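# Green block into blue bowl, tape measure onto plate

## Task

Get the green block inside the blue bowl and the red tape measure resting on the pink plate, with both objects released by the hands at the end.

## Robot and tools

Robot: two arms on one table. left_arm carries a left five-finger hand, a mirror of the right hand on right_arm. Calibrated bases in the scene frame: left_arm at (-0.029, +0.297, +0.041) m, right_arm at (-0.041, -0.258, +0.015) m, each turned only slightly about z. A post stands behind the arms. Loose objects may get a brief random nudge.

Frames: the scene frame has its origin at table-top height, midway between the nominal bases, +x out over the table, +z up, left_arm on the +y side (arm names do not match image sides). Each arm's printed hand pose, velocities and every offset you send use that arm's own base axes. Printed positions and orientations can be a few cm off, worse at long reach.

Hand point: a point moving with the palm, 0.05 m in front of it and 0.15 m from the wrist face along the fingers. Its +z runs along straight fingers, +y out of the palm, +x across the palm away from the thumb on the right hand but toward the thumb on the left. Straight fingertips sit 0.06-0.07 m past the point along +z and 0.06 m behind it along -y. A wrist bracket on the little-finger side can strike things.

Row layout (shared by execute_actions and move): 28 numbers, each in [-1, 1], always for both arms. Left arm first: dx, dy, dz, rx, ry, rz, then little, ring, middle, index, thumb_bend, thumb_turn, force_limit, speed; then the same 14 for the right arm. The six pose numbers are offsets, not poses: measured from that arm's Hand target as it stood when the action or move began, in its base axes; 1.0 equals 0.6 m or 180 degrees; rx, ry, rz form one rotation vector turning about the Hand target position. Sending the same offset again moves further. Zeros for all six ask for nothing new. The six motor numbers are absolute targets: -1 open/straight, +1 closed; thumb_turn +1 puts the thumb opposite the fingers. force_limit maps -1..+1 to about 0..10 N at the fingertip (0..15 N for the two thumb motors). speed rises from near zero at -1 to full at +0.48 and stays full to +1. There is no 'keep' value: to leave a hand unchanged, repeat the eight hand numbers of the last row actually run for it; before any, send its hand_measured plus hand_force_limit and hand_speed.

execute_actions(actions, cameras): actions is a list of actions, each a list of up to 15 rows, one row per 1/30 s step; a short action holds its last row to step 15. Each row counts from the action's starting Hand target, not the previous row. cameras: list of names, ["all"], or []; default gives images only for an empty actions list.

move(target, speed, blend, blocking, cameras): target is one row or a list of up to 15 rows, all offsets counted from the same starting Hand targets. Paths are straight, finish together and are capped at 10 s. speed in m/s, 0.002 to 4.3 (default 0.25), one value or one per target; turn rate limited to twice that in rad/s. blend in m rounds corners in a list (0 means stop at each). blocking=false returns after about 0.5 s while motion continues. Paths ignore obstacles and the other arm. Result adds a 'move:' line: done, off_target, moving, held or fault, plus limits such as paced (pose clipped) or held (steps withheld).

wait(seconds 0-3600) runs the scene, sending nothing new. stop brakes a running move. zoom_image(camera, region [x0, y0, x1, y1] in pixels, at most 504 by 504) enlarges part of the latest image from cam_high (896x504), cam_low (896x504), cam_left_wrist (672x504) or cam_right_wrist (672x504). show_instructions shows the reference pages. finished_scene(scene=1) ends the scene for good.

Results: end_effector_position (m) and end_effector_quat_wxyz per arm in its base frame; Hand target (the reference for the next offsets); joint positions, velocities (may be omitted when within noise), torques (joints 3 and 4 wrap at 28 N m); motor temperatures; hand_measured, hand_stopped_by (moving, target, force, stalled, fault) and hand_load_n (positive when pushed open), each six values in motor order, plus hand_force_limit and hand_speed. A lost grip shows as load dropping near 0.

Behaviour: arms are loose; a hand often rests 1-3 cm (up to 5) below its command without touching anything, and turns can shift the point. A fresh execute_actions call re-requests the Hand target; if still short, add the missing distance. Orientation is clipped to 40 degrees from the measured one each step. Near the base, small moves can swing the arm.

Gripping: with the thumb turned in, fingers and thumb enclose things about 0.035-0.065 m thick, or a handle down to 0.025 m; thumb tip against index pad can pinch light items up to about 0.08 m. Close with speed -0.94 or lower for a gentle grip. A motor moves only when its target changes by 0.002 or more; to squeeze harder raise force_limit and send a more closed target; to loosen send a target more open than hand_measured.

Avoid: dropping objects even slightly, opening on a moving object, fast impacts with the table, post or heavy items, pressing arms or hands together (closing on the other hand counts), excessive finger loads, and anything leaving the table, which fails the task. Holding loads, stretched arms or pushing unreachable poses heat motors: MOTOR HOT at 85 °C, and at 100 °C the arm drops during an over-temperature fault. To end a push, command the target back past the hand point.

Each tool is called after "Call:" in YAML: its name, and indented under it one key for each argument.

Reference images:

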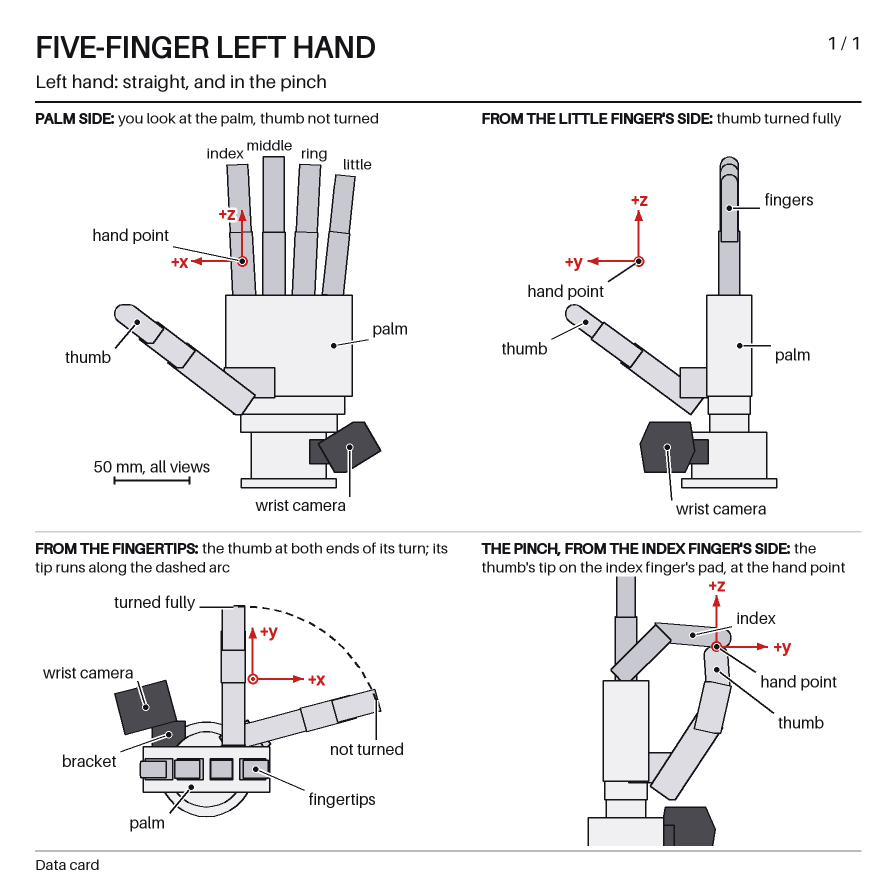

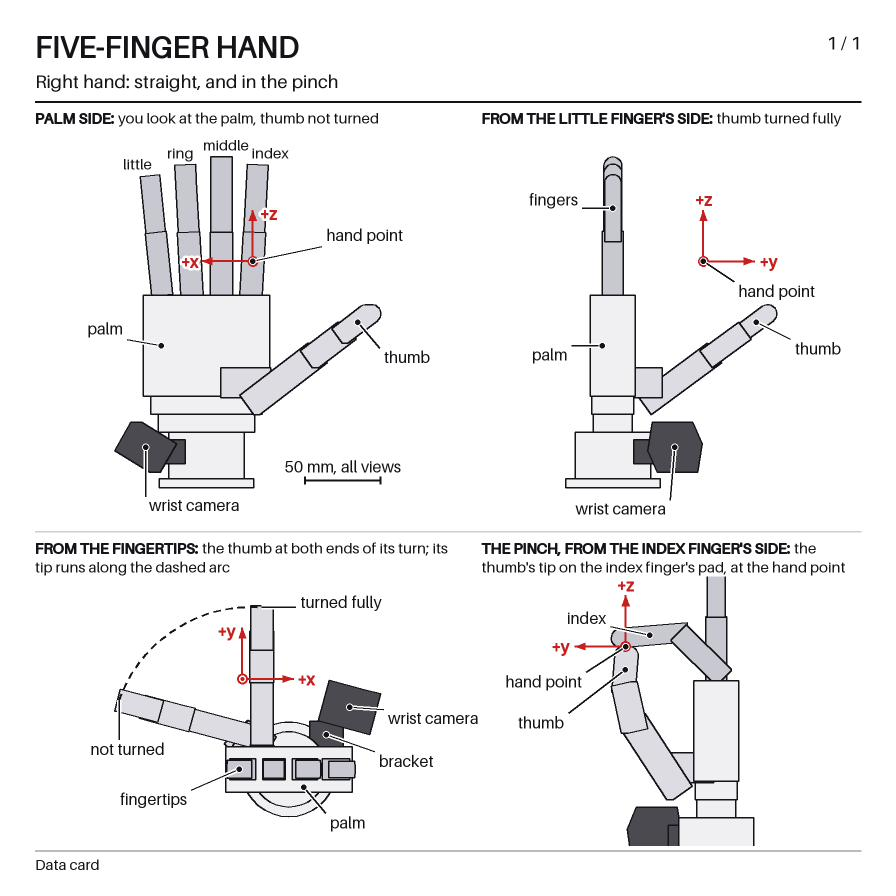

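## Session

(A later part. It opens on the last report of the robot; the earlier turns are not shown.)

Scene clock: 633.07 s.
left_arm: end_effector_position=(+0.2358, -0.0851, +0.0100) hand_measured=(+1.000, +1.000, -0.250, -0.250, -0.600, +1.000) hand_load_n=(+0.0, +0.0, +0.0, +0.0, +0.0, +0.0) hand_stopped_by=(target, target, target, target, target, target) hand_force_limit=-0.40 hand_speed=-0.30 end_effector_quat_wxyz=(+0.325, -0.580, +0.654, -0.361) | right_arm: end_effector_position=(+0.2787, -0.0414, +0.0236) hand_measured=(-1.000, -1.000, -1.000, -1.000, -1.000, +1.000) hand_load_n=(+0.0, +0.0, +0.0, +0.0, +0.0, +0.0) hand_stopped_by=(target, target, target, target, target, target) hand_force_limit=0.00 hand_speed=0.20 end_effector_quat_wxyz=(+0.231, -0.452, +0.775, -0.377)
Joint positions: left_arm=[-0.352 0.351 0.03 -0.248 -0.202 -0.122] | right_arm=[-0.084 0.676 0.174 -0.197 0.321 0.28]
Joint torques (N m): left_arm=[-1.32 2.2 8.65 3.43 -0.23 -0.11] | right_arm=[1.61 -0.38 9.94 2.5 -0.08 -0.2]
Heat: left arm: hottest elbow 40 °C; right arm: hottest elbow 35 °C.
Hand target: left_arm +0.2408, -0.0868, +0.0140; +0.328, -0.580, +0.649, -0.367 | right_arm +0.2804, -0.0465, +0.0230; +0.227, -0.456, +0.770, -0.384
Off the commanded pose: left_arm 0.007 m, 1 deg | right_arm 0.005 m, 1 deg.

Call:
move:
  target: [0,0,0,0,0,0,1,1,0.2,0.2,-0.1,1,-0.4,-0.92,-0.005,0,-0.0133,0,0,0,-1,-1,-1,-1,-1,1,0,0.2]
  speed: 0.06
  cameras: ["cam_low", "cam_left_wrist", "cam_right_wrist"]

Scene clock: 639.90 s.
left_arm: end_effector_position=(+0.2358, -0.0851, +0.0100) hand_measured=(+1.000, +1.000, -0.050, -0.028, -0.492, +1.000) hand_load_n=(+0.0, +0.0, +4.0, +4.0, +7.0, +0.0) hand_stopped_by=(target, target, force, force, force, target) hand_force_limit=-0.40 hand_speed=-0.92 end_effector_quat_wxyz=(+0.325, -0.580, +0.654, -0.361) | right_arm: end_effector_position=(+0.2753, -0.0413, +0.0150) hand_measured=(-1.000, -1.000, -1.000, -1.000, -1.000, +1.000) hand_load_n=(+0.0, +0.0, +0.0, -0.5, +0.0, +0.0) hand_stopped_by=(target, target, target, target, target, target) hand_force_limit=0.00 hand_speed=0.20 end_effector_quat_wxyz=(+0.230, -0.452, +0.775, -0.377)
Joint positions: left_arm=[-0.352 0.351 0.03 -0.248 -0.202 -0.122] | right_arm=[-0.085 0.686 0.151 -0.163 0.319 0.278]
Joint torques (N m): left_arm=[-1.14 2.26 8.66 3.47 -0.22 -0.11] | right_arm=[1.49 -0.32 9.81 2.5 -0.07 -0.2]
Heat: left arm: hottest elbow 40 °C; right arm: hottest elbow 35 °C.
Hand target: left_arm +0.2408, -0.0868, +0.0140; +0.328, -0.580, +0.649, -0.367 | right_arm +0.2774, -0.0465, +0.0150; +0.227, -0.456, +0.770, -0.384
Off the commanded pose: left_arm 0.007 m, 1 deg | right_arm 0.006 m, 1 deg.
move: done

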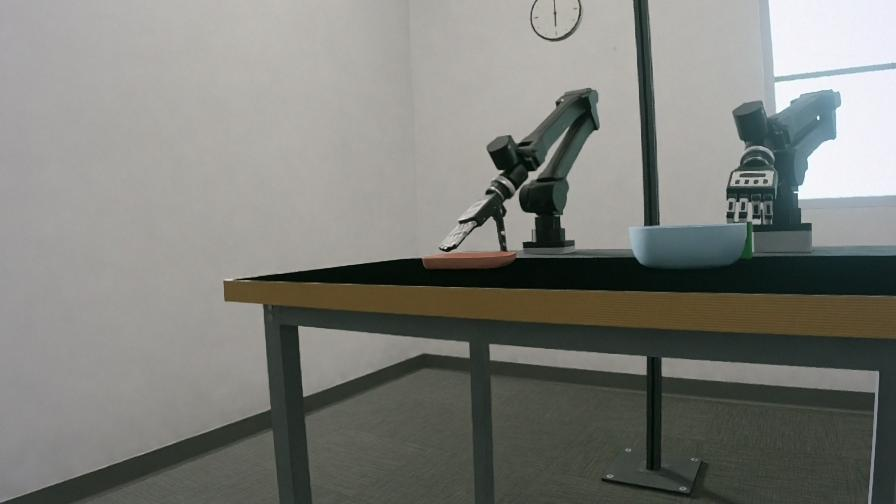

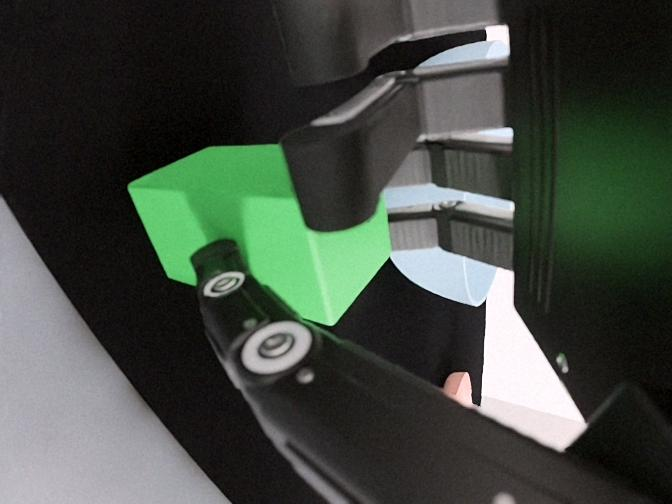

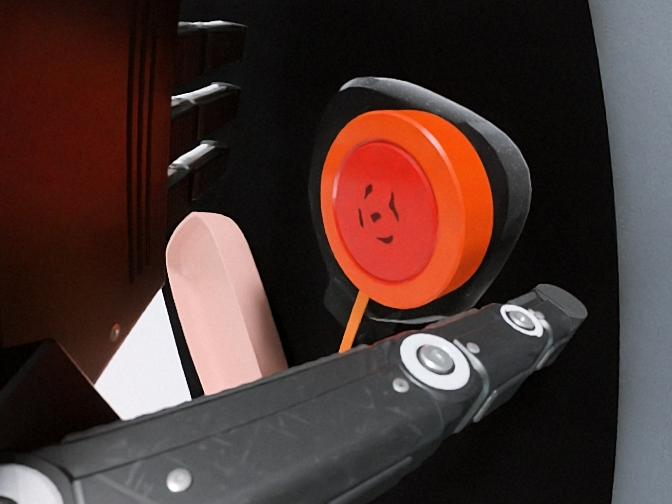

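Call:
move:
  target: [0,0,0.15,0,0,0,1,1,0.2,0.2,-0.1,1,-0.4,-0.92,-0.0042,-0.0072,-0.01,0,0,0,-1,-1,-1,-1,-1,1,0,0.2]
  speed: 0.08
  cameras: ["cam_high", "cam_left_wrist", "cam_right_wrist"]

Scene clock: 662.07 s.
left_arm: end_effector_position=(+0.2281, -0.0820, +0.0623) hand_measured=(+1.000, +1.000, -0.050, -0.028, -0.492, +1.000) hand_load_n=(+0.0, +0.0, +4.0, +3.5, +7.0, +0.0) hand_stopped_by=(target, target, force, force, force, target) hand_force_limit=-0.40 hand_speed=-0.92 end_effector_quat_wxyz=(+0.314, -0.584, +0.667, -0.339) | right_arm: end_effector_position=(+0.2740, -0.0455, +0.0102) hand_measured=(-1.000, -1.000, -1.000, -1.000, -1.000, +1.000) hand_load_n=(+0.0, +0.0, +0.0, +0.0, +0.0, +0.0) hand_stopped_by=(target, target, target, target, target, target) hand_force_limit=0.00 hand_speed=0.20 end_effector_quat_wxyz=(+0.231, -0.452, +0.775, -0.377)
Joint positions: left_arm=[-0.352 0.264 0.191 -0.552 -0.202 -0.115] | right_arm=[-0.115 0.699 0.138 -0.129 0.296 0.26]
Joint torques (N m): left_arm=[-1.38 0.67 14.3 1.95 -0.16 -0.11] | right_arm=[1.44 -0.26 9.52 2.52 -0.1 -0.2]
Heat: left arm: hottest elbow 41 °C; right arm: hottest elbow 35 °C.
Hand target: left_arm +0.2408, -0.0868, +0.1040; +0.328, -0.580, +0.649, -0.367 | right_arm +0.2748, -0.0509, +0.0090; +0.227, -0.456, +0.770, -0.384
Off the commanded pose: left_arm 0.044 m, 4 deg | right_arm 0.006 m, 1 deg.
move: off_target (left_arm)

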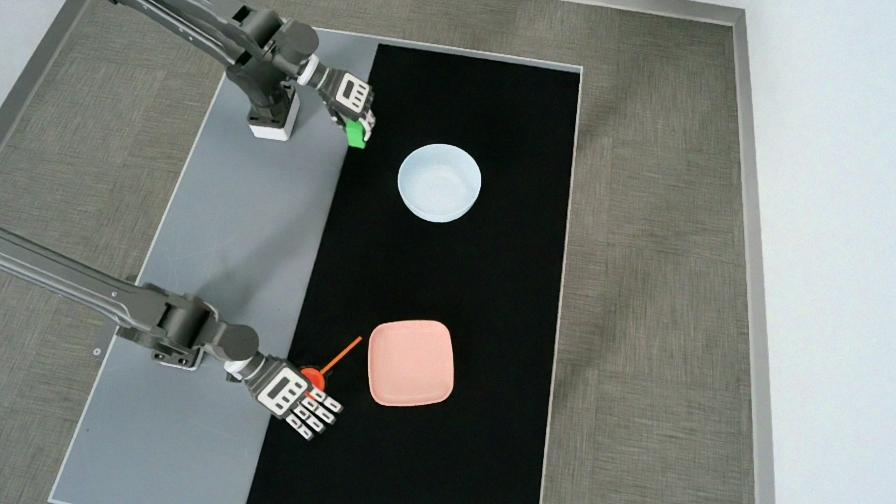

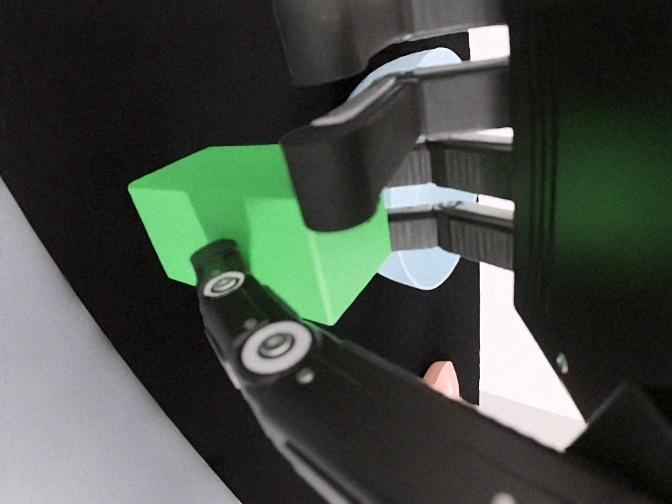

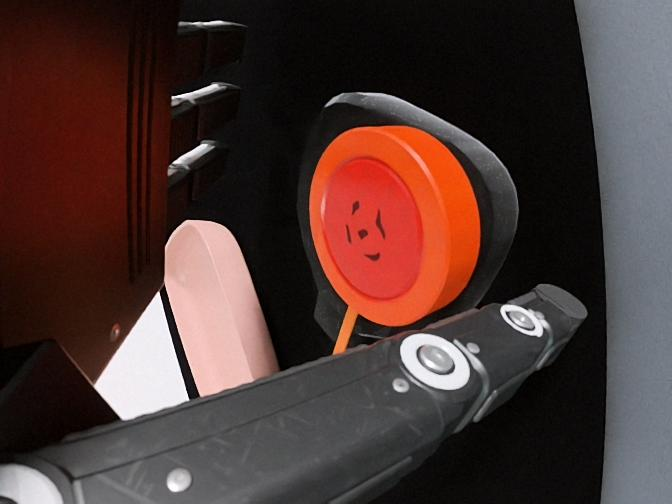

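Call:
move:
  target:
    - [0.033,0,0.117,0,0,0,1,1,0.2,0.2,-0.1,1,-0.4,-0.92,0,0,0,0,0,0,-1,-1,-0.65,-0.65,-1,1,-0.4,-0.3]
    - [0.307,-0.132,0.125,0,0,0,1,1,0.2,0.2,-0.1,1,-0.4,-0.92,0,0,0,0,0,0,-1,-1,-0.65,-0.65,-1,1,-0.4,-0.3]
  speed: 0.12
  blend: [0.03, 0]
  cameras: ["all"]

Scene clock: 686.30 s.
left_arm: end_effector_position=(+0.3975, -0.1500, +0.1371) hand_measured=(+1.000, +1.000, -0.050, -0.028, -0.492, +1.000) hand_load_n=(+0.0, +0.0, +4.0, +3.5, +7.0, +0.0) hand_stopped_by=(target, target, force, force, force, target) hand_force_limit=-0.40 hand_speed=-0.92 end_effector_quat_wxyz=(+0.311, -0.588, +0.671, -0.326) | right_arm: end_effector_position=(+0.2740, -0.0455, +0.0102) hand_measured=(-1.000, -1.000, -0.650, -0.650, -1.000, +1.000) hand_load_n=(+0.0, +0.0, +0.0, +0.0, +0.0, +0.0) hand_stopped_by=(target, target, target, target, target, target) hand_force_limit=-0.40 hand_speed=-0.30 end_effector_quat_wxyz=(+0.231, -0.452, +0.775, -0.377)
Joint positions: left_arm=[-0.375 1.043 0.654 -0.267 -0.229 -0.131] | right_arm=[-0.115 0.699 0.138 -0.129 0.296 0.26]
Joint torques (N m): left_arm=[-1.38 -5.71 13.46 3.41 -0.27 -0.11] | right_arm=[1.44 -0.38 9.51 2.5 -0.1 -0.2]
Heat: left arm: hottest elbow 45 °C; right arm: hottest elbow 37 °C.
Hand target: left_arm +0.4250, -0.1660, +0.1790; +0.328, -0.580, +0.649, -0.367 | right_arm +0.2748, -0.0509, +0.0090; +0.227, -0.456, +0.770, -0.384
Off the commanded pose: left_arm 0.053 m, 6 deg | right_arm 0.006 m, 1 deg.
move: off_target (left_arm); blend cut to 0 m at target 1

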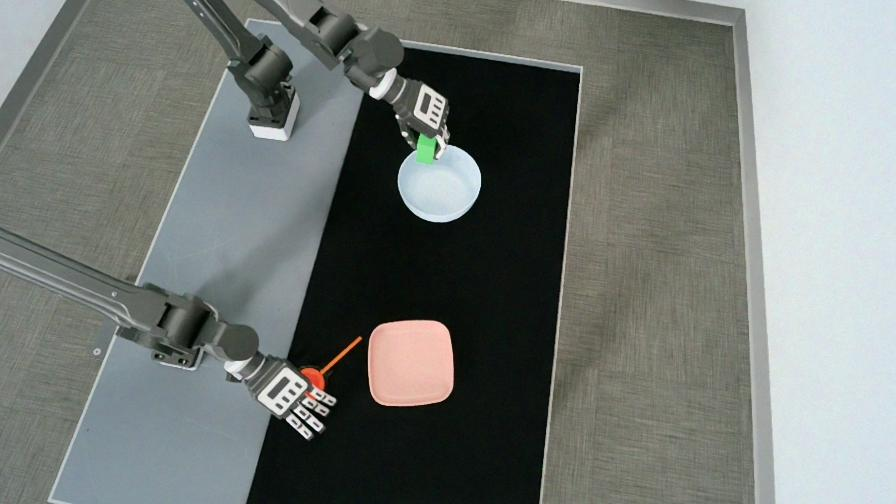

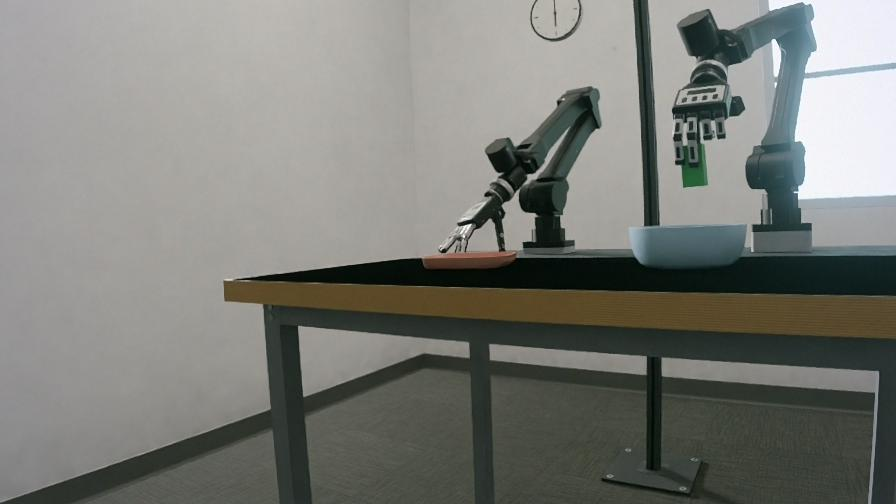

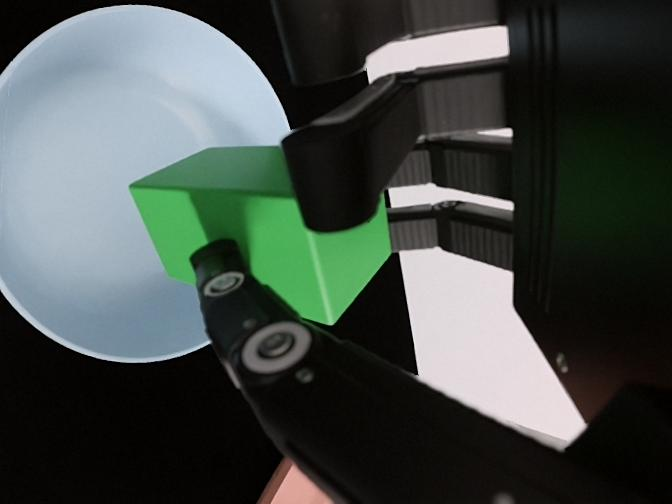

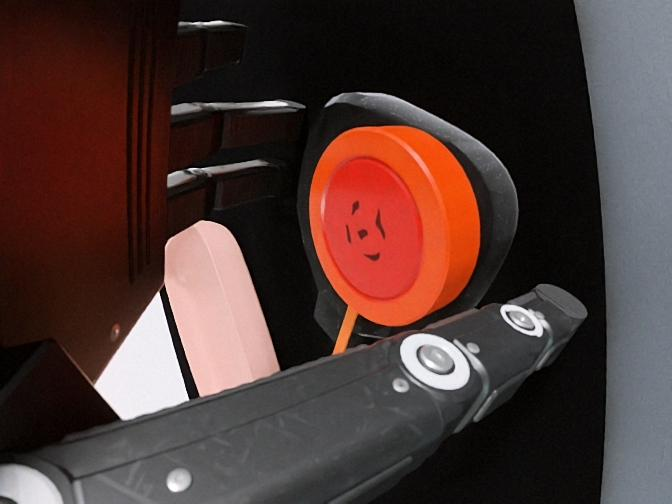

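Call:
move:
  target: [0.023,-0.01,-0.103,0,-0.025,0,1,1,0.2,0.2,-0.1,1,-0.4,-0.92,0,0,0,0,0,0,-1,-1,-0.45,-0.45,-1,1,-0.5,-0.85]
  speed: 0.1
  cameras: ["all"]

Scene clock: 714.73 s.
left_arm: end_effector_position=(+0.4324, -0.1648, +0.1050) hand_measured=(+1.000, +1.000, -0.050, -0.028, -0.492, +1.000) hand_load_n=(+0.0, +0.0, +4.0, +3.5, +7.0, +0.0) hand_stopped_by=(target, target, force, force, force, target) hand_force_limit=-0.40 hand_speed=-0.92 end_effector_quat_wxyz=(+0.344, -0.575, +0.642, -0.373) | right_arm: end_effector_position=(+0.2768, -0.0485, +0.0130) hand_measured=(-1.000, -1.000, -0.450, -0.450, -1.000, +1.000) hand_load_n=(+0.0, +0.0, +1.5, +0.0, +0.0, +0.0) hand_stopped_by=(target, target, target, target, target, target) hand_force_limit=-0.50 hand_speed=-0.85 end_effector_quat_wxyz=(+0.235, -0.446, +0.775, -0.382)
Joint positions: left_arm=[-0.389 1.182 0.577 0.08 -0.256 -0.131] | right_arm=[-0.124 0.699 0.138 -0.114 0.296 0.26]
Joint torques (N m): left_arm=[-1.32 -7.06 7.97 3.66 -0.27 0.09] | right_arm=[1.55 -0.38 9.51 1.95 -0.11 -0.2]
Motor temperatures (°C): left_arm=[21 22 51 26 26 22] | right_arm=[26 27 38 25 22 24]
Heat: left arm: hottest elbow 51 °C; right arm: hottest elbow 38 °C.
Hand target: left_arm +0.4388, -0.1720, +0.1172; +0.354, -0.566, +0.635, -0.389 | right_arm +0.2748, -0.0509, +0.0090; +0.227, -0.456, +0.770, -0.384
Off the commanded pose: left_arm 0.016 m, 3 deg | right_arm 0.005 m, 2 deg.
move: off_target (left_arm)

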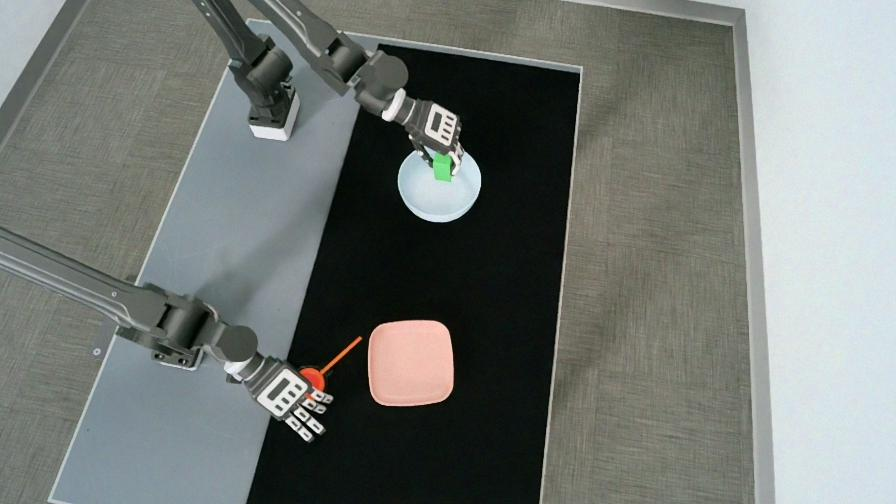

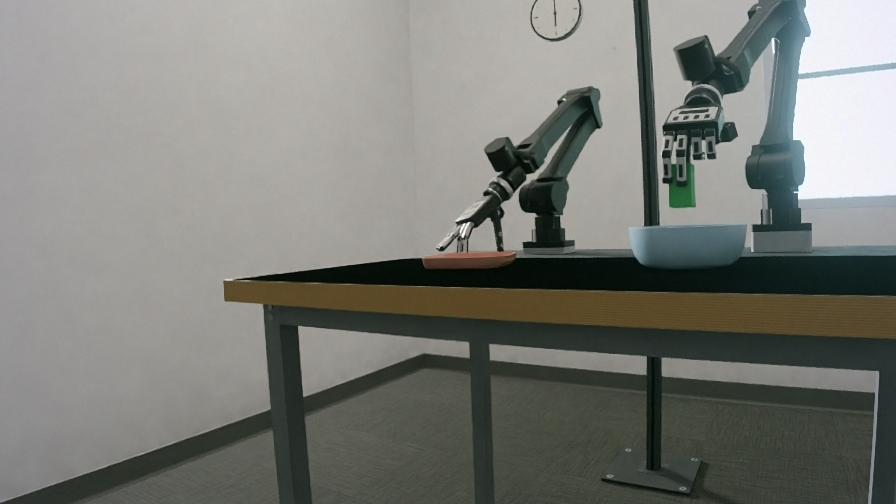

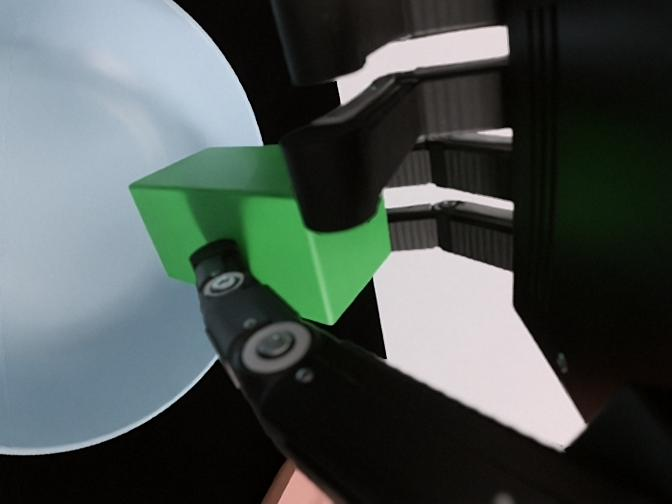

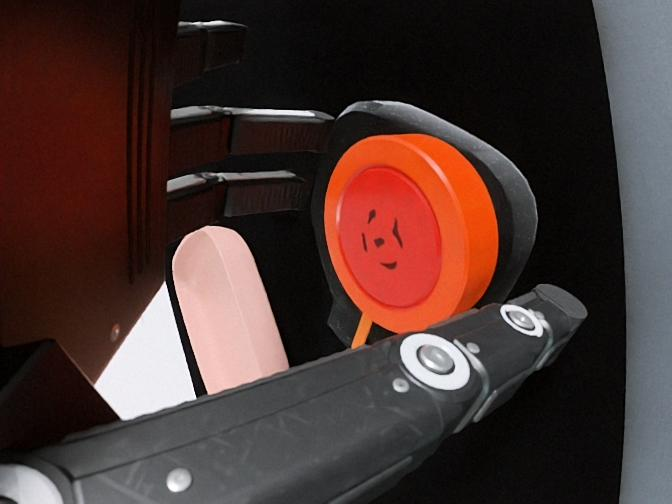

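Call:
zoom_image:
  camera: "cam_right_wrist"
  region: [262, 80, 562, 360]

Call:
zoom_image:
  camera: "cam_high"
  region: [240, 330, 380, 460]

Call:
zoom_image:
  camera: "cam_low"
  region: [410, 170, 550, 290]

Scaled by 1.680 from the camera's image (finer frame: 960x720).

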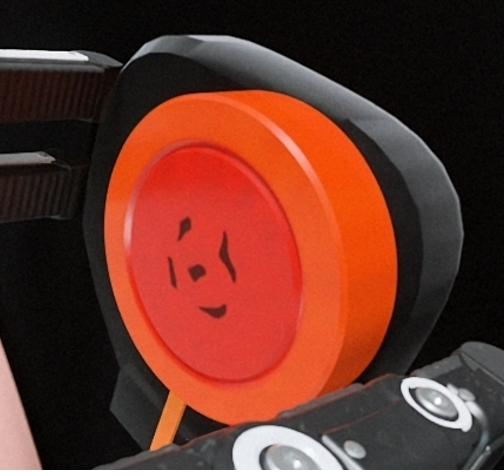

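Scaled by 3.600 from the camera's image (finer frame: 1280x720).

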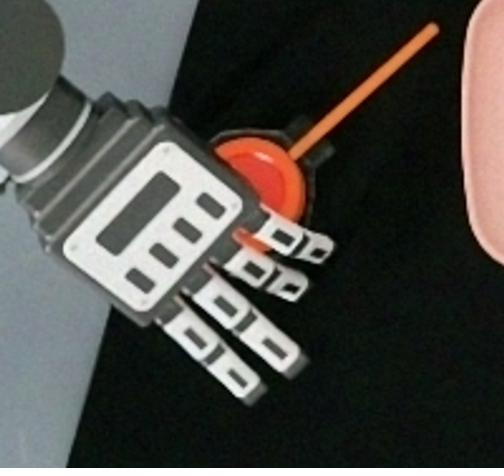

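Scaled by 3.600 from the camera's image (finer frame: 1280x720).

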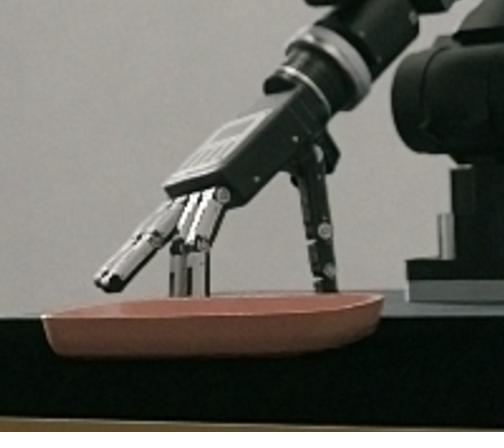

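Call:
move:
  target: [0,0,-0.04,0,0.010,0,1,1,0.2,0.2,-0.1,1,-0.4,-0.92,0,0,0,0,0,0,-1,-1,-0.45,-0.45,-0.5,1,-0.5,-0.9]
  speed: 0.08
  cameras: ["all"]

Scene clock: 731.77 s.
left_arm: end_effector_position=(+0.4312, -0.1653, +0.0809) hand_measured=(+1.000, +1.000, -0.050, -0.028, -0.492, +1.000) hand_load_n=(+0.0, +0.0, +4.0, +3.5, +7.0, +0.0) hand_stopped_by=(target, target, force, force, force, target) hand_force_limit=-0.40 hand_speed=-0.92 end_effector_quat_wxyz=(+0.337, -0.577, +0.650, -0.362) | right_arm: end_effector_position=(+0.2768, -0.0485, +0.0130) hand_measured=(-1.000, -1.000, -0.450, -0.450, -0.644, +1.000) hand_load_n=(+0.0, +0.0, +2.5, +2.0, +4.0, +0.0) hand_stopped_by=(target, target, target, target, force, target) hand_force_limit=-0.50 hand_speed=-0.90 end_effector_quat_wxyz=(+0.235, -0.446, +0.775, -0.382)
Joint positions: left_arm=[-0.389 1.238 0.562 0.12 -0.252 -0.131] | right_arm=[-0.124 0.699 0.138 -0.114 0.296 0.26]
Joint torques (N m): left_arm=[-0.97 -7.36 7.65 3.54 -0.02 0] | right_arm=[1.55 -0.38 9.52 1.96 -0.11 -0.2]
Heat: left arm: hottest elbow 48 °C; right arm: hottest elbow 38 °C.
Hand target: left_arm +0.4388, -0.1720, +0.0932; +0.344, -0.572, +0.641, -0.380 | right_arm +0.2748, -0.0509, +0.0090; +0.227, -0.456, +0.770, -0.384
Off the commanded pose: left_arm 0.016 m, 3 deg | right_arm 0.005 m, 2 deg.
move: off_target (left_arm)

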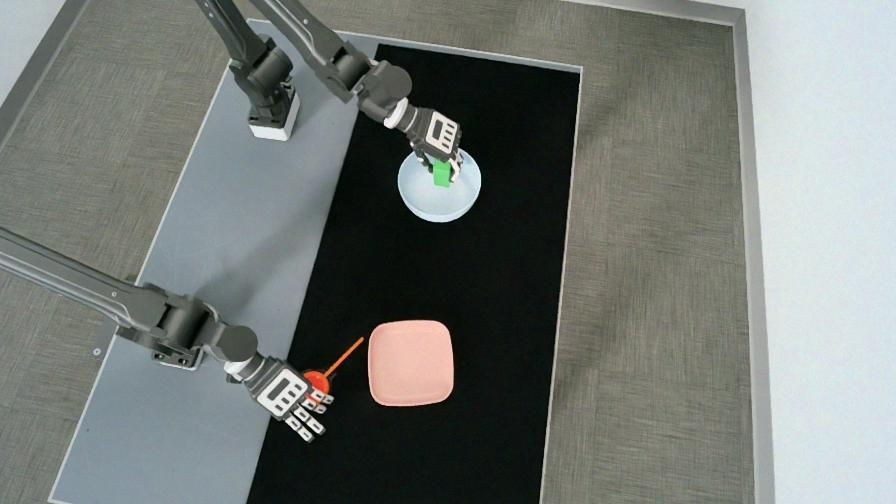

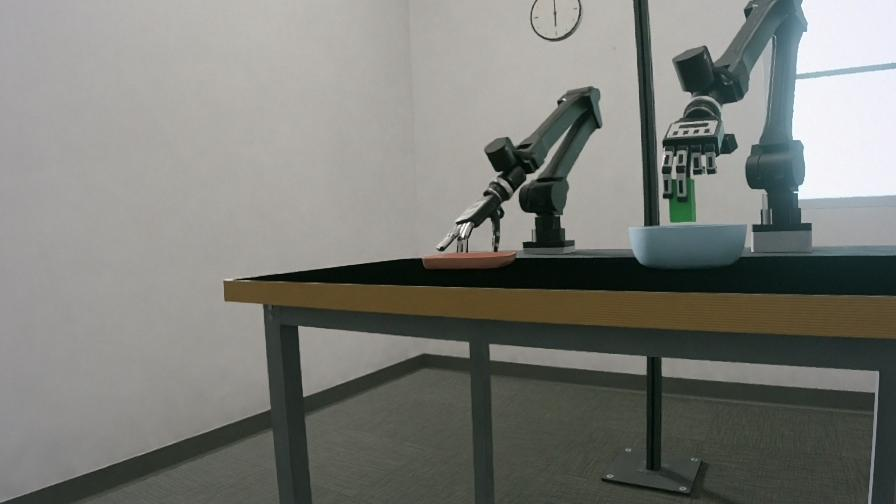

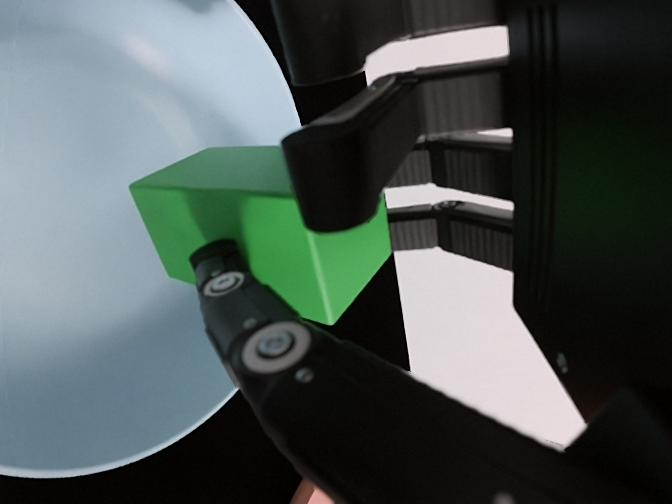

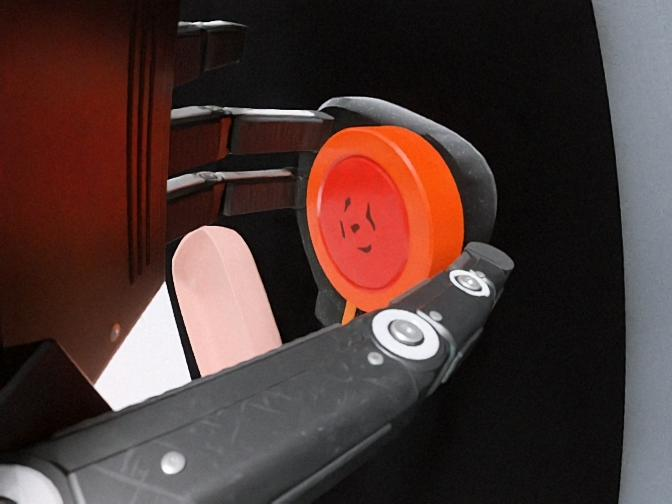

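Call:
zoom_image:
  camera: "cam_high"
  region: [380, 90, 500, 240]

Call:
zoom_image:
  camera: "cam_low"
  region: [600, 100, 780, 290]

Scaled by 3.360 from the camera's image (finer frame: 1280x720).

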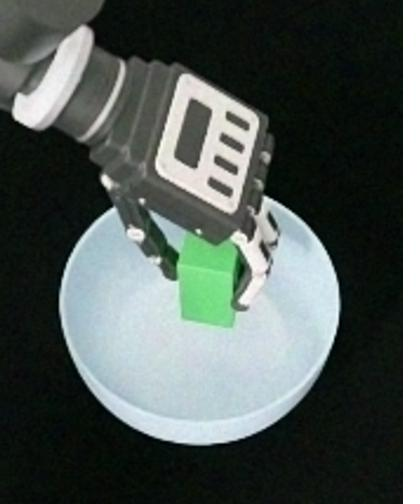

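Scaled by 2.653 from the camera's image (finer frame: 1280x720).

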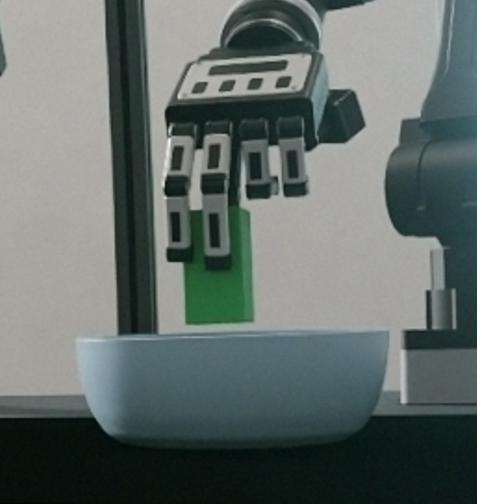

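Call:
move:
  target: [-0.013,0.005,-0.083,0,0.005,0,1,1,0.2,0.2,-0.1,1,-0.4,-0.92,0,0,0,0,0,0,-1,-1,-0.3,-0.3,-0.45,1,-0.3,-0.9]
  speed: 0.06
  cameras: ["all"]

Scene clock: 784.70 s.
left_arm: end_effector_position=(+0.4238, -0.1632, +0.0343) hand_measured=(+1.000, +1.000, -0.050, -0.028, -0.492, +1.000) hand_load_n=(+0.0, +0.0, +4.0, +3.5, +7.0, +0.0) hand_stopped_by=(target, target, force, force, force, target) hand_force_limit=-0.40 hand_speed=-0.92 end_effector_quat_wxyz=(+0.333, -0.578, +0.653, -0.360) | right_arm: end_effector_position=(+0.2768, -0.0485, +0.0130) hand_measured=(-1.000, -1.000, -0.444, -0.434, -0.642, +1.000) hand_load_n=(+0.0, +0.0, +3.0, +4.0, +6.0, +0.0) hand_stopped_by=(target, target, force, force, force, target) hand_force_limit=-0.30 hand_speed=-0.90 end_effector_quat_wxyz=(+0.235, -0.446, +0.775, -0.382)
Joint positions: left_arm=[-0.389 1.345 0.491 0.289 -0.247 -0.131] | right_arm=[-0.124 0.699 0.138 -0.114 0.296 0.26]
Joint torques (N m): left_arm=[-0.85 -7.47 6.48 3.52 -0.03 -0.05] | right_arm=[1.55 -0.38 9.54 1.96 -0.11 -0.2]
Motor temperatures (°C): left_arm=[21 23 41 26 25 22] | right_arm=[25 27 38 24 22 24]
Heat: left arm: hottest elbow 41 °C; right arm: hottest elbow 38 °C.
Hand target: left_arm +0.4310, -0.1690, +0.0434; +0.339, -0.575, +0.643, -0.376 | right_arm +0.2748, -0.0509, +0.0090; +0.227, -0.456, +0.770, -0.384
Off the commanded pose: left_arm 0.013 m, 2 deg | right_arm 0.005 m, 2 deg.
move: off_target (left_arm)

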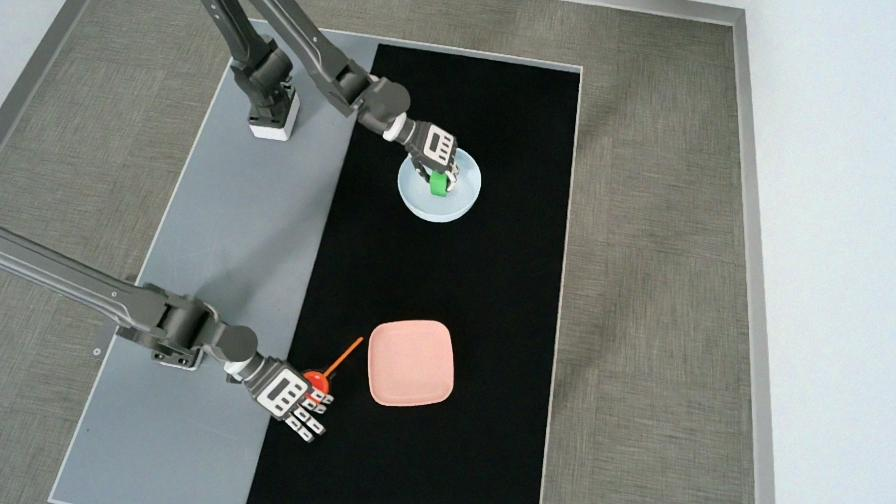

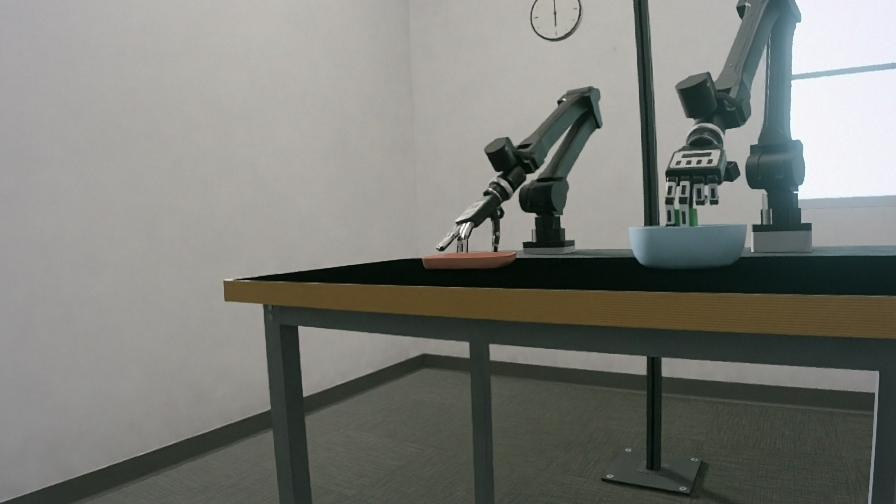

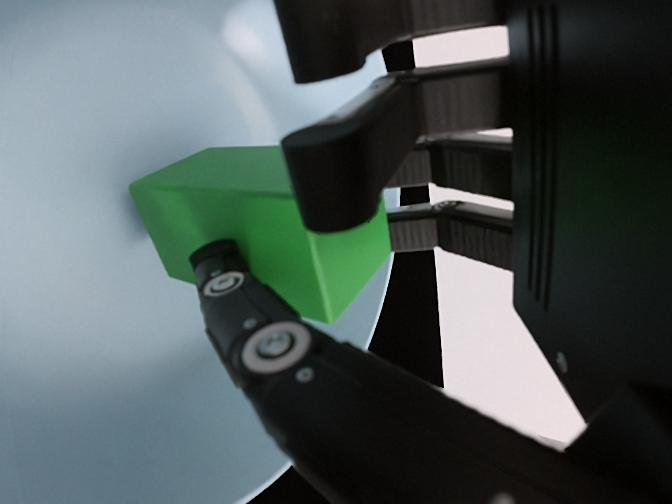

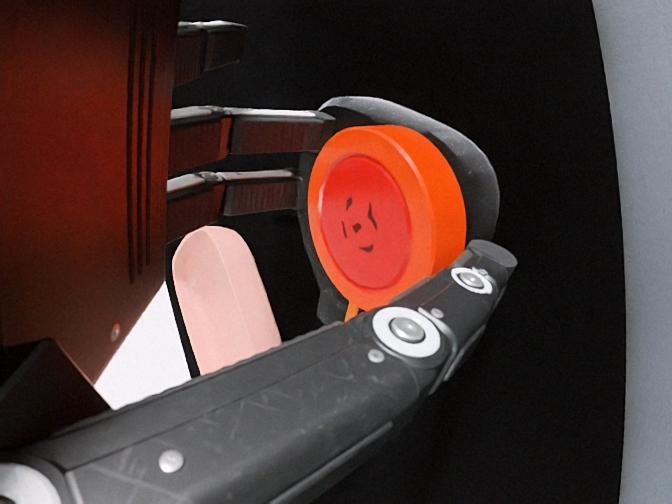

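Call:
move:
  target: [0,0,-0.02,0,0.008,0,1,1,0.2,0.2,-0.1,1,-0.4,-0.92,0,0,0.167,0,0,0,-1,-1,-0.3,-0.3,-0.45,1,-0.3,-0.9]
  speed: 0.06
  cameras: ["all"]

Scene clock: 805.87 s.
left_arm: end_effector_position=(+0.4212, -0.1638, +0.0219) hand_measured=(+1.000, +1.000, -0.050, -0.028, -0.492, +1.000) hand_load_n=(+0.0, +0.5, +4.0, +3.5, +7.0, +0.0) hand_stopped_by=(target, target, force, force, force, target) hand_force_limit=-0.40 hand_speed=-0.92 end_effector_quat_wxyz=(+0.325, -0.579, +0.660, -0.351) | right_arm: end_effector_position=(+0.2628, -0.0464, +0.0785) hand_measured=(-1.000, -1.000, -0.444, -0.434, -0.642, +1.000) hand_load_n=(+0.0, +0.0, +2.0, +4.0, +6.0, +0.0) hand_stopped_by=(target, target, force, force, force, target) hand_force_limit=-0.30 hand_speed=-0.90 end_effector_quat_wxyz=(+0.213, -0.461, +0.779, -0.367)
Joint positions: left_arm=[-0.389 1.376 0.491 0.293 -0.239 -0.131] | right_arm=[-0.121 0.502 0.308 -0.537 0.296 0.249]
Joint torques (N m): left_arm=[-0.56 -7.41 6.64 3.52 -0.03 -0.11] | right_arm=[1.55 -1.26 16.14 1.05 -0.05 -0.18]
Heat: left arm: hottest elbow 41 °C; right arm: hottest elbow 39 °C.
Hand target: left_arm +0.4310, -0.1690, +0.0314; +0.330, -0.579, +0.648, -0.369 | right_arm +0.2748, -0.0509, +0.1092; +0.227, -0.456, +0.770, -0.384
Off the commanded pose: left_arm 0.015 m, 3 deg | right_arm 0.033 m, 3 deg.
move: off_target (left_arm, right_arm)

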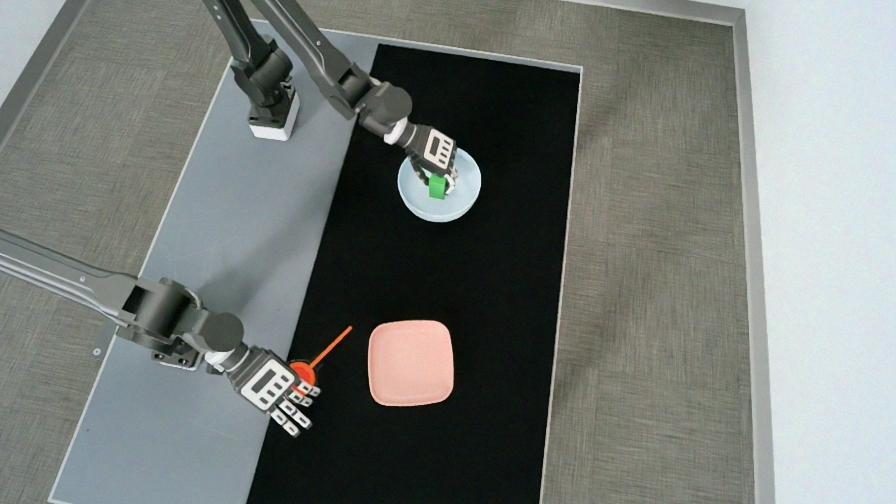

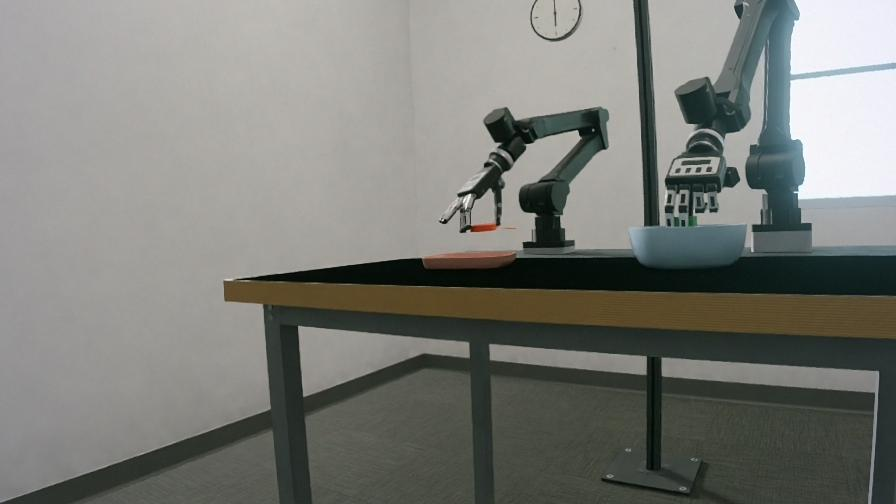

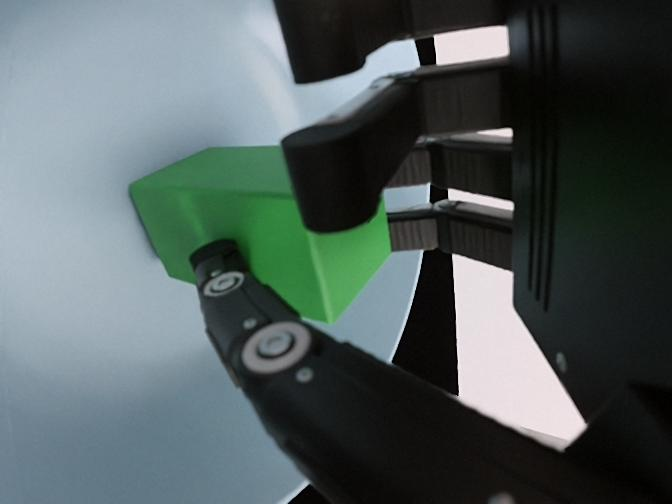

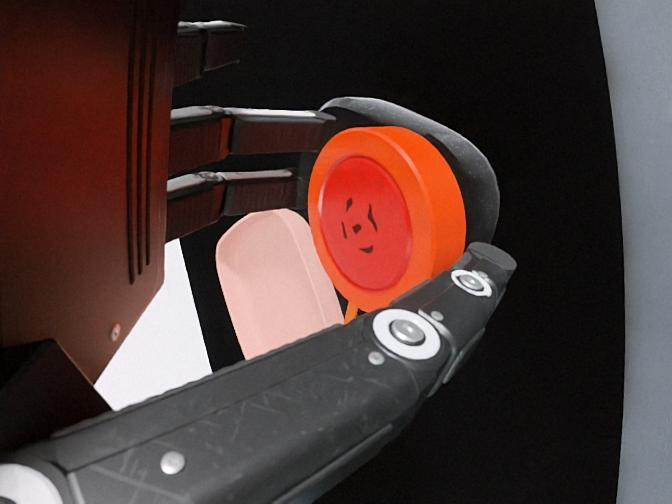

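Call:
zoom_image:
  camera: "cam_low"
  region: [420, 180, 560, 290]

Call:
zoom_image:
  camera: "cam_left_wrist"
  region: [60, 100, 300, 320]

Call:
zoom_image:
  camera: "cam_high"
  region: [380, 90, 500, 240]

Scaled by 3.600 from the camera's image (finer frame: 1280x720).

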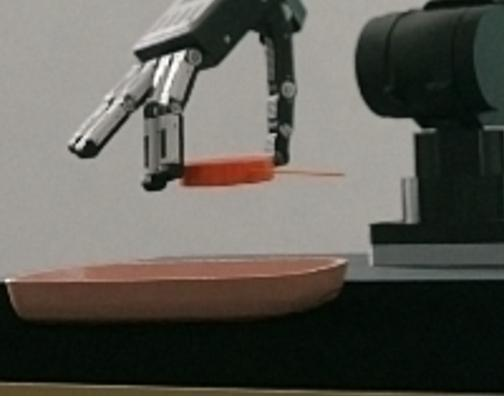

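Scaled by 2.100 from the camera's image (finer frame: 960x720).

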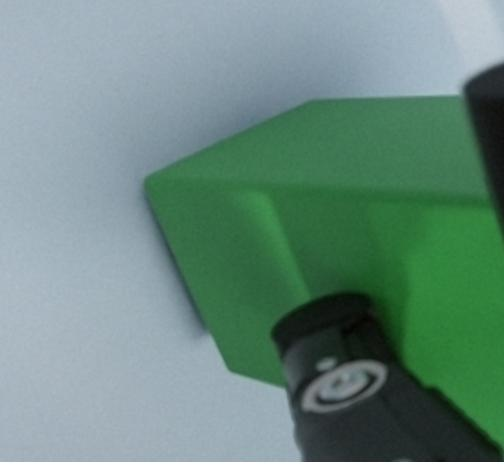

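Scaled by 3.360 from the camera's image (finer frame: 1280x720).

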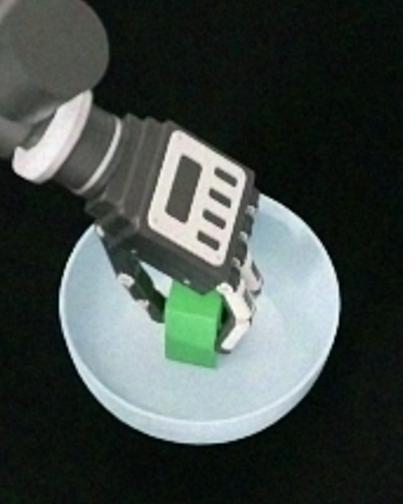

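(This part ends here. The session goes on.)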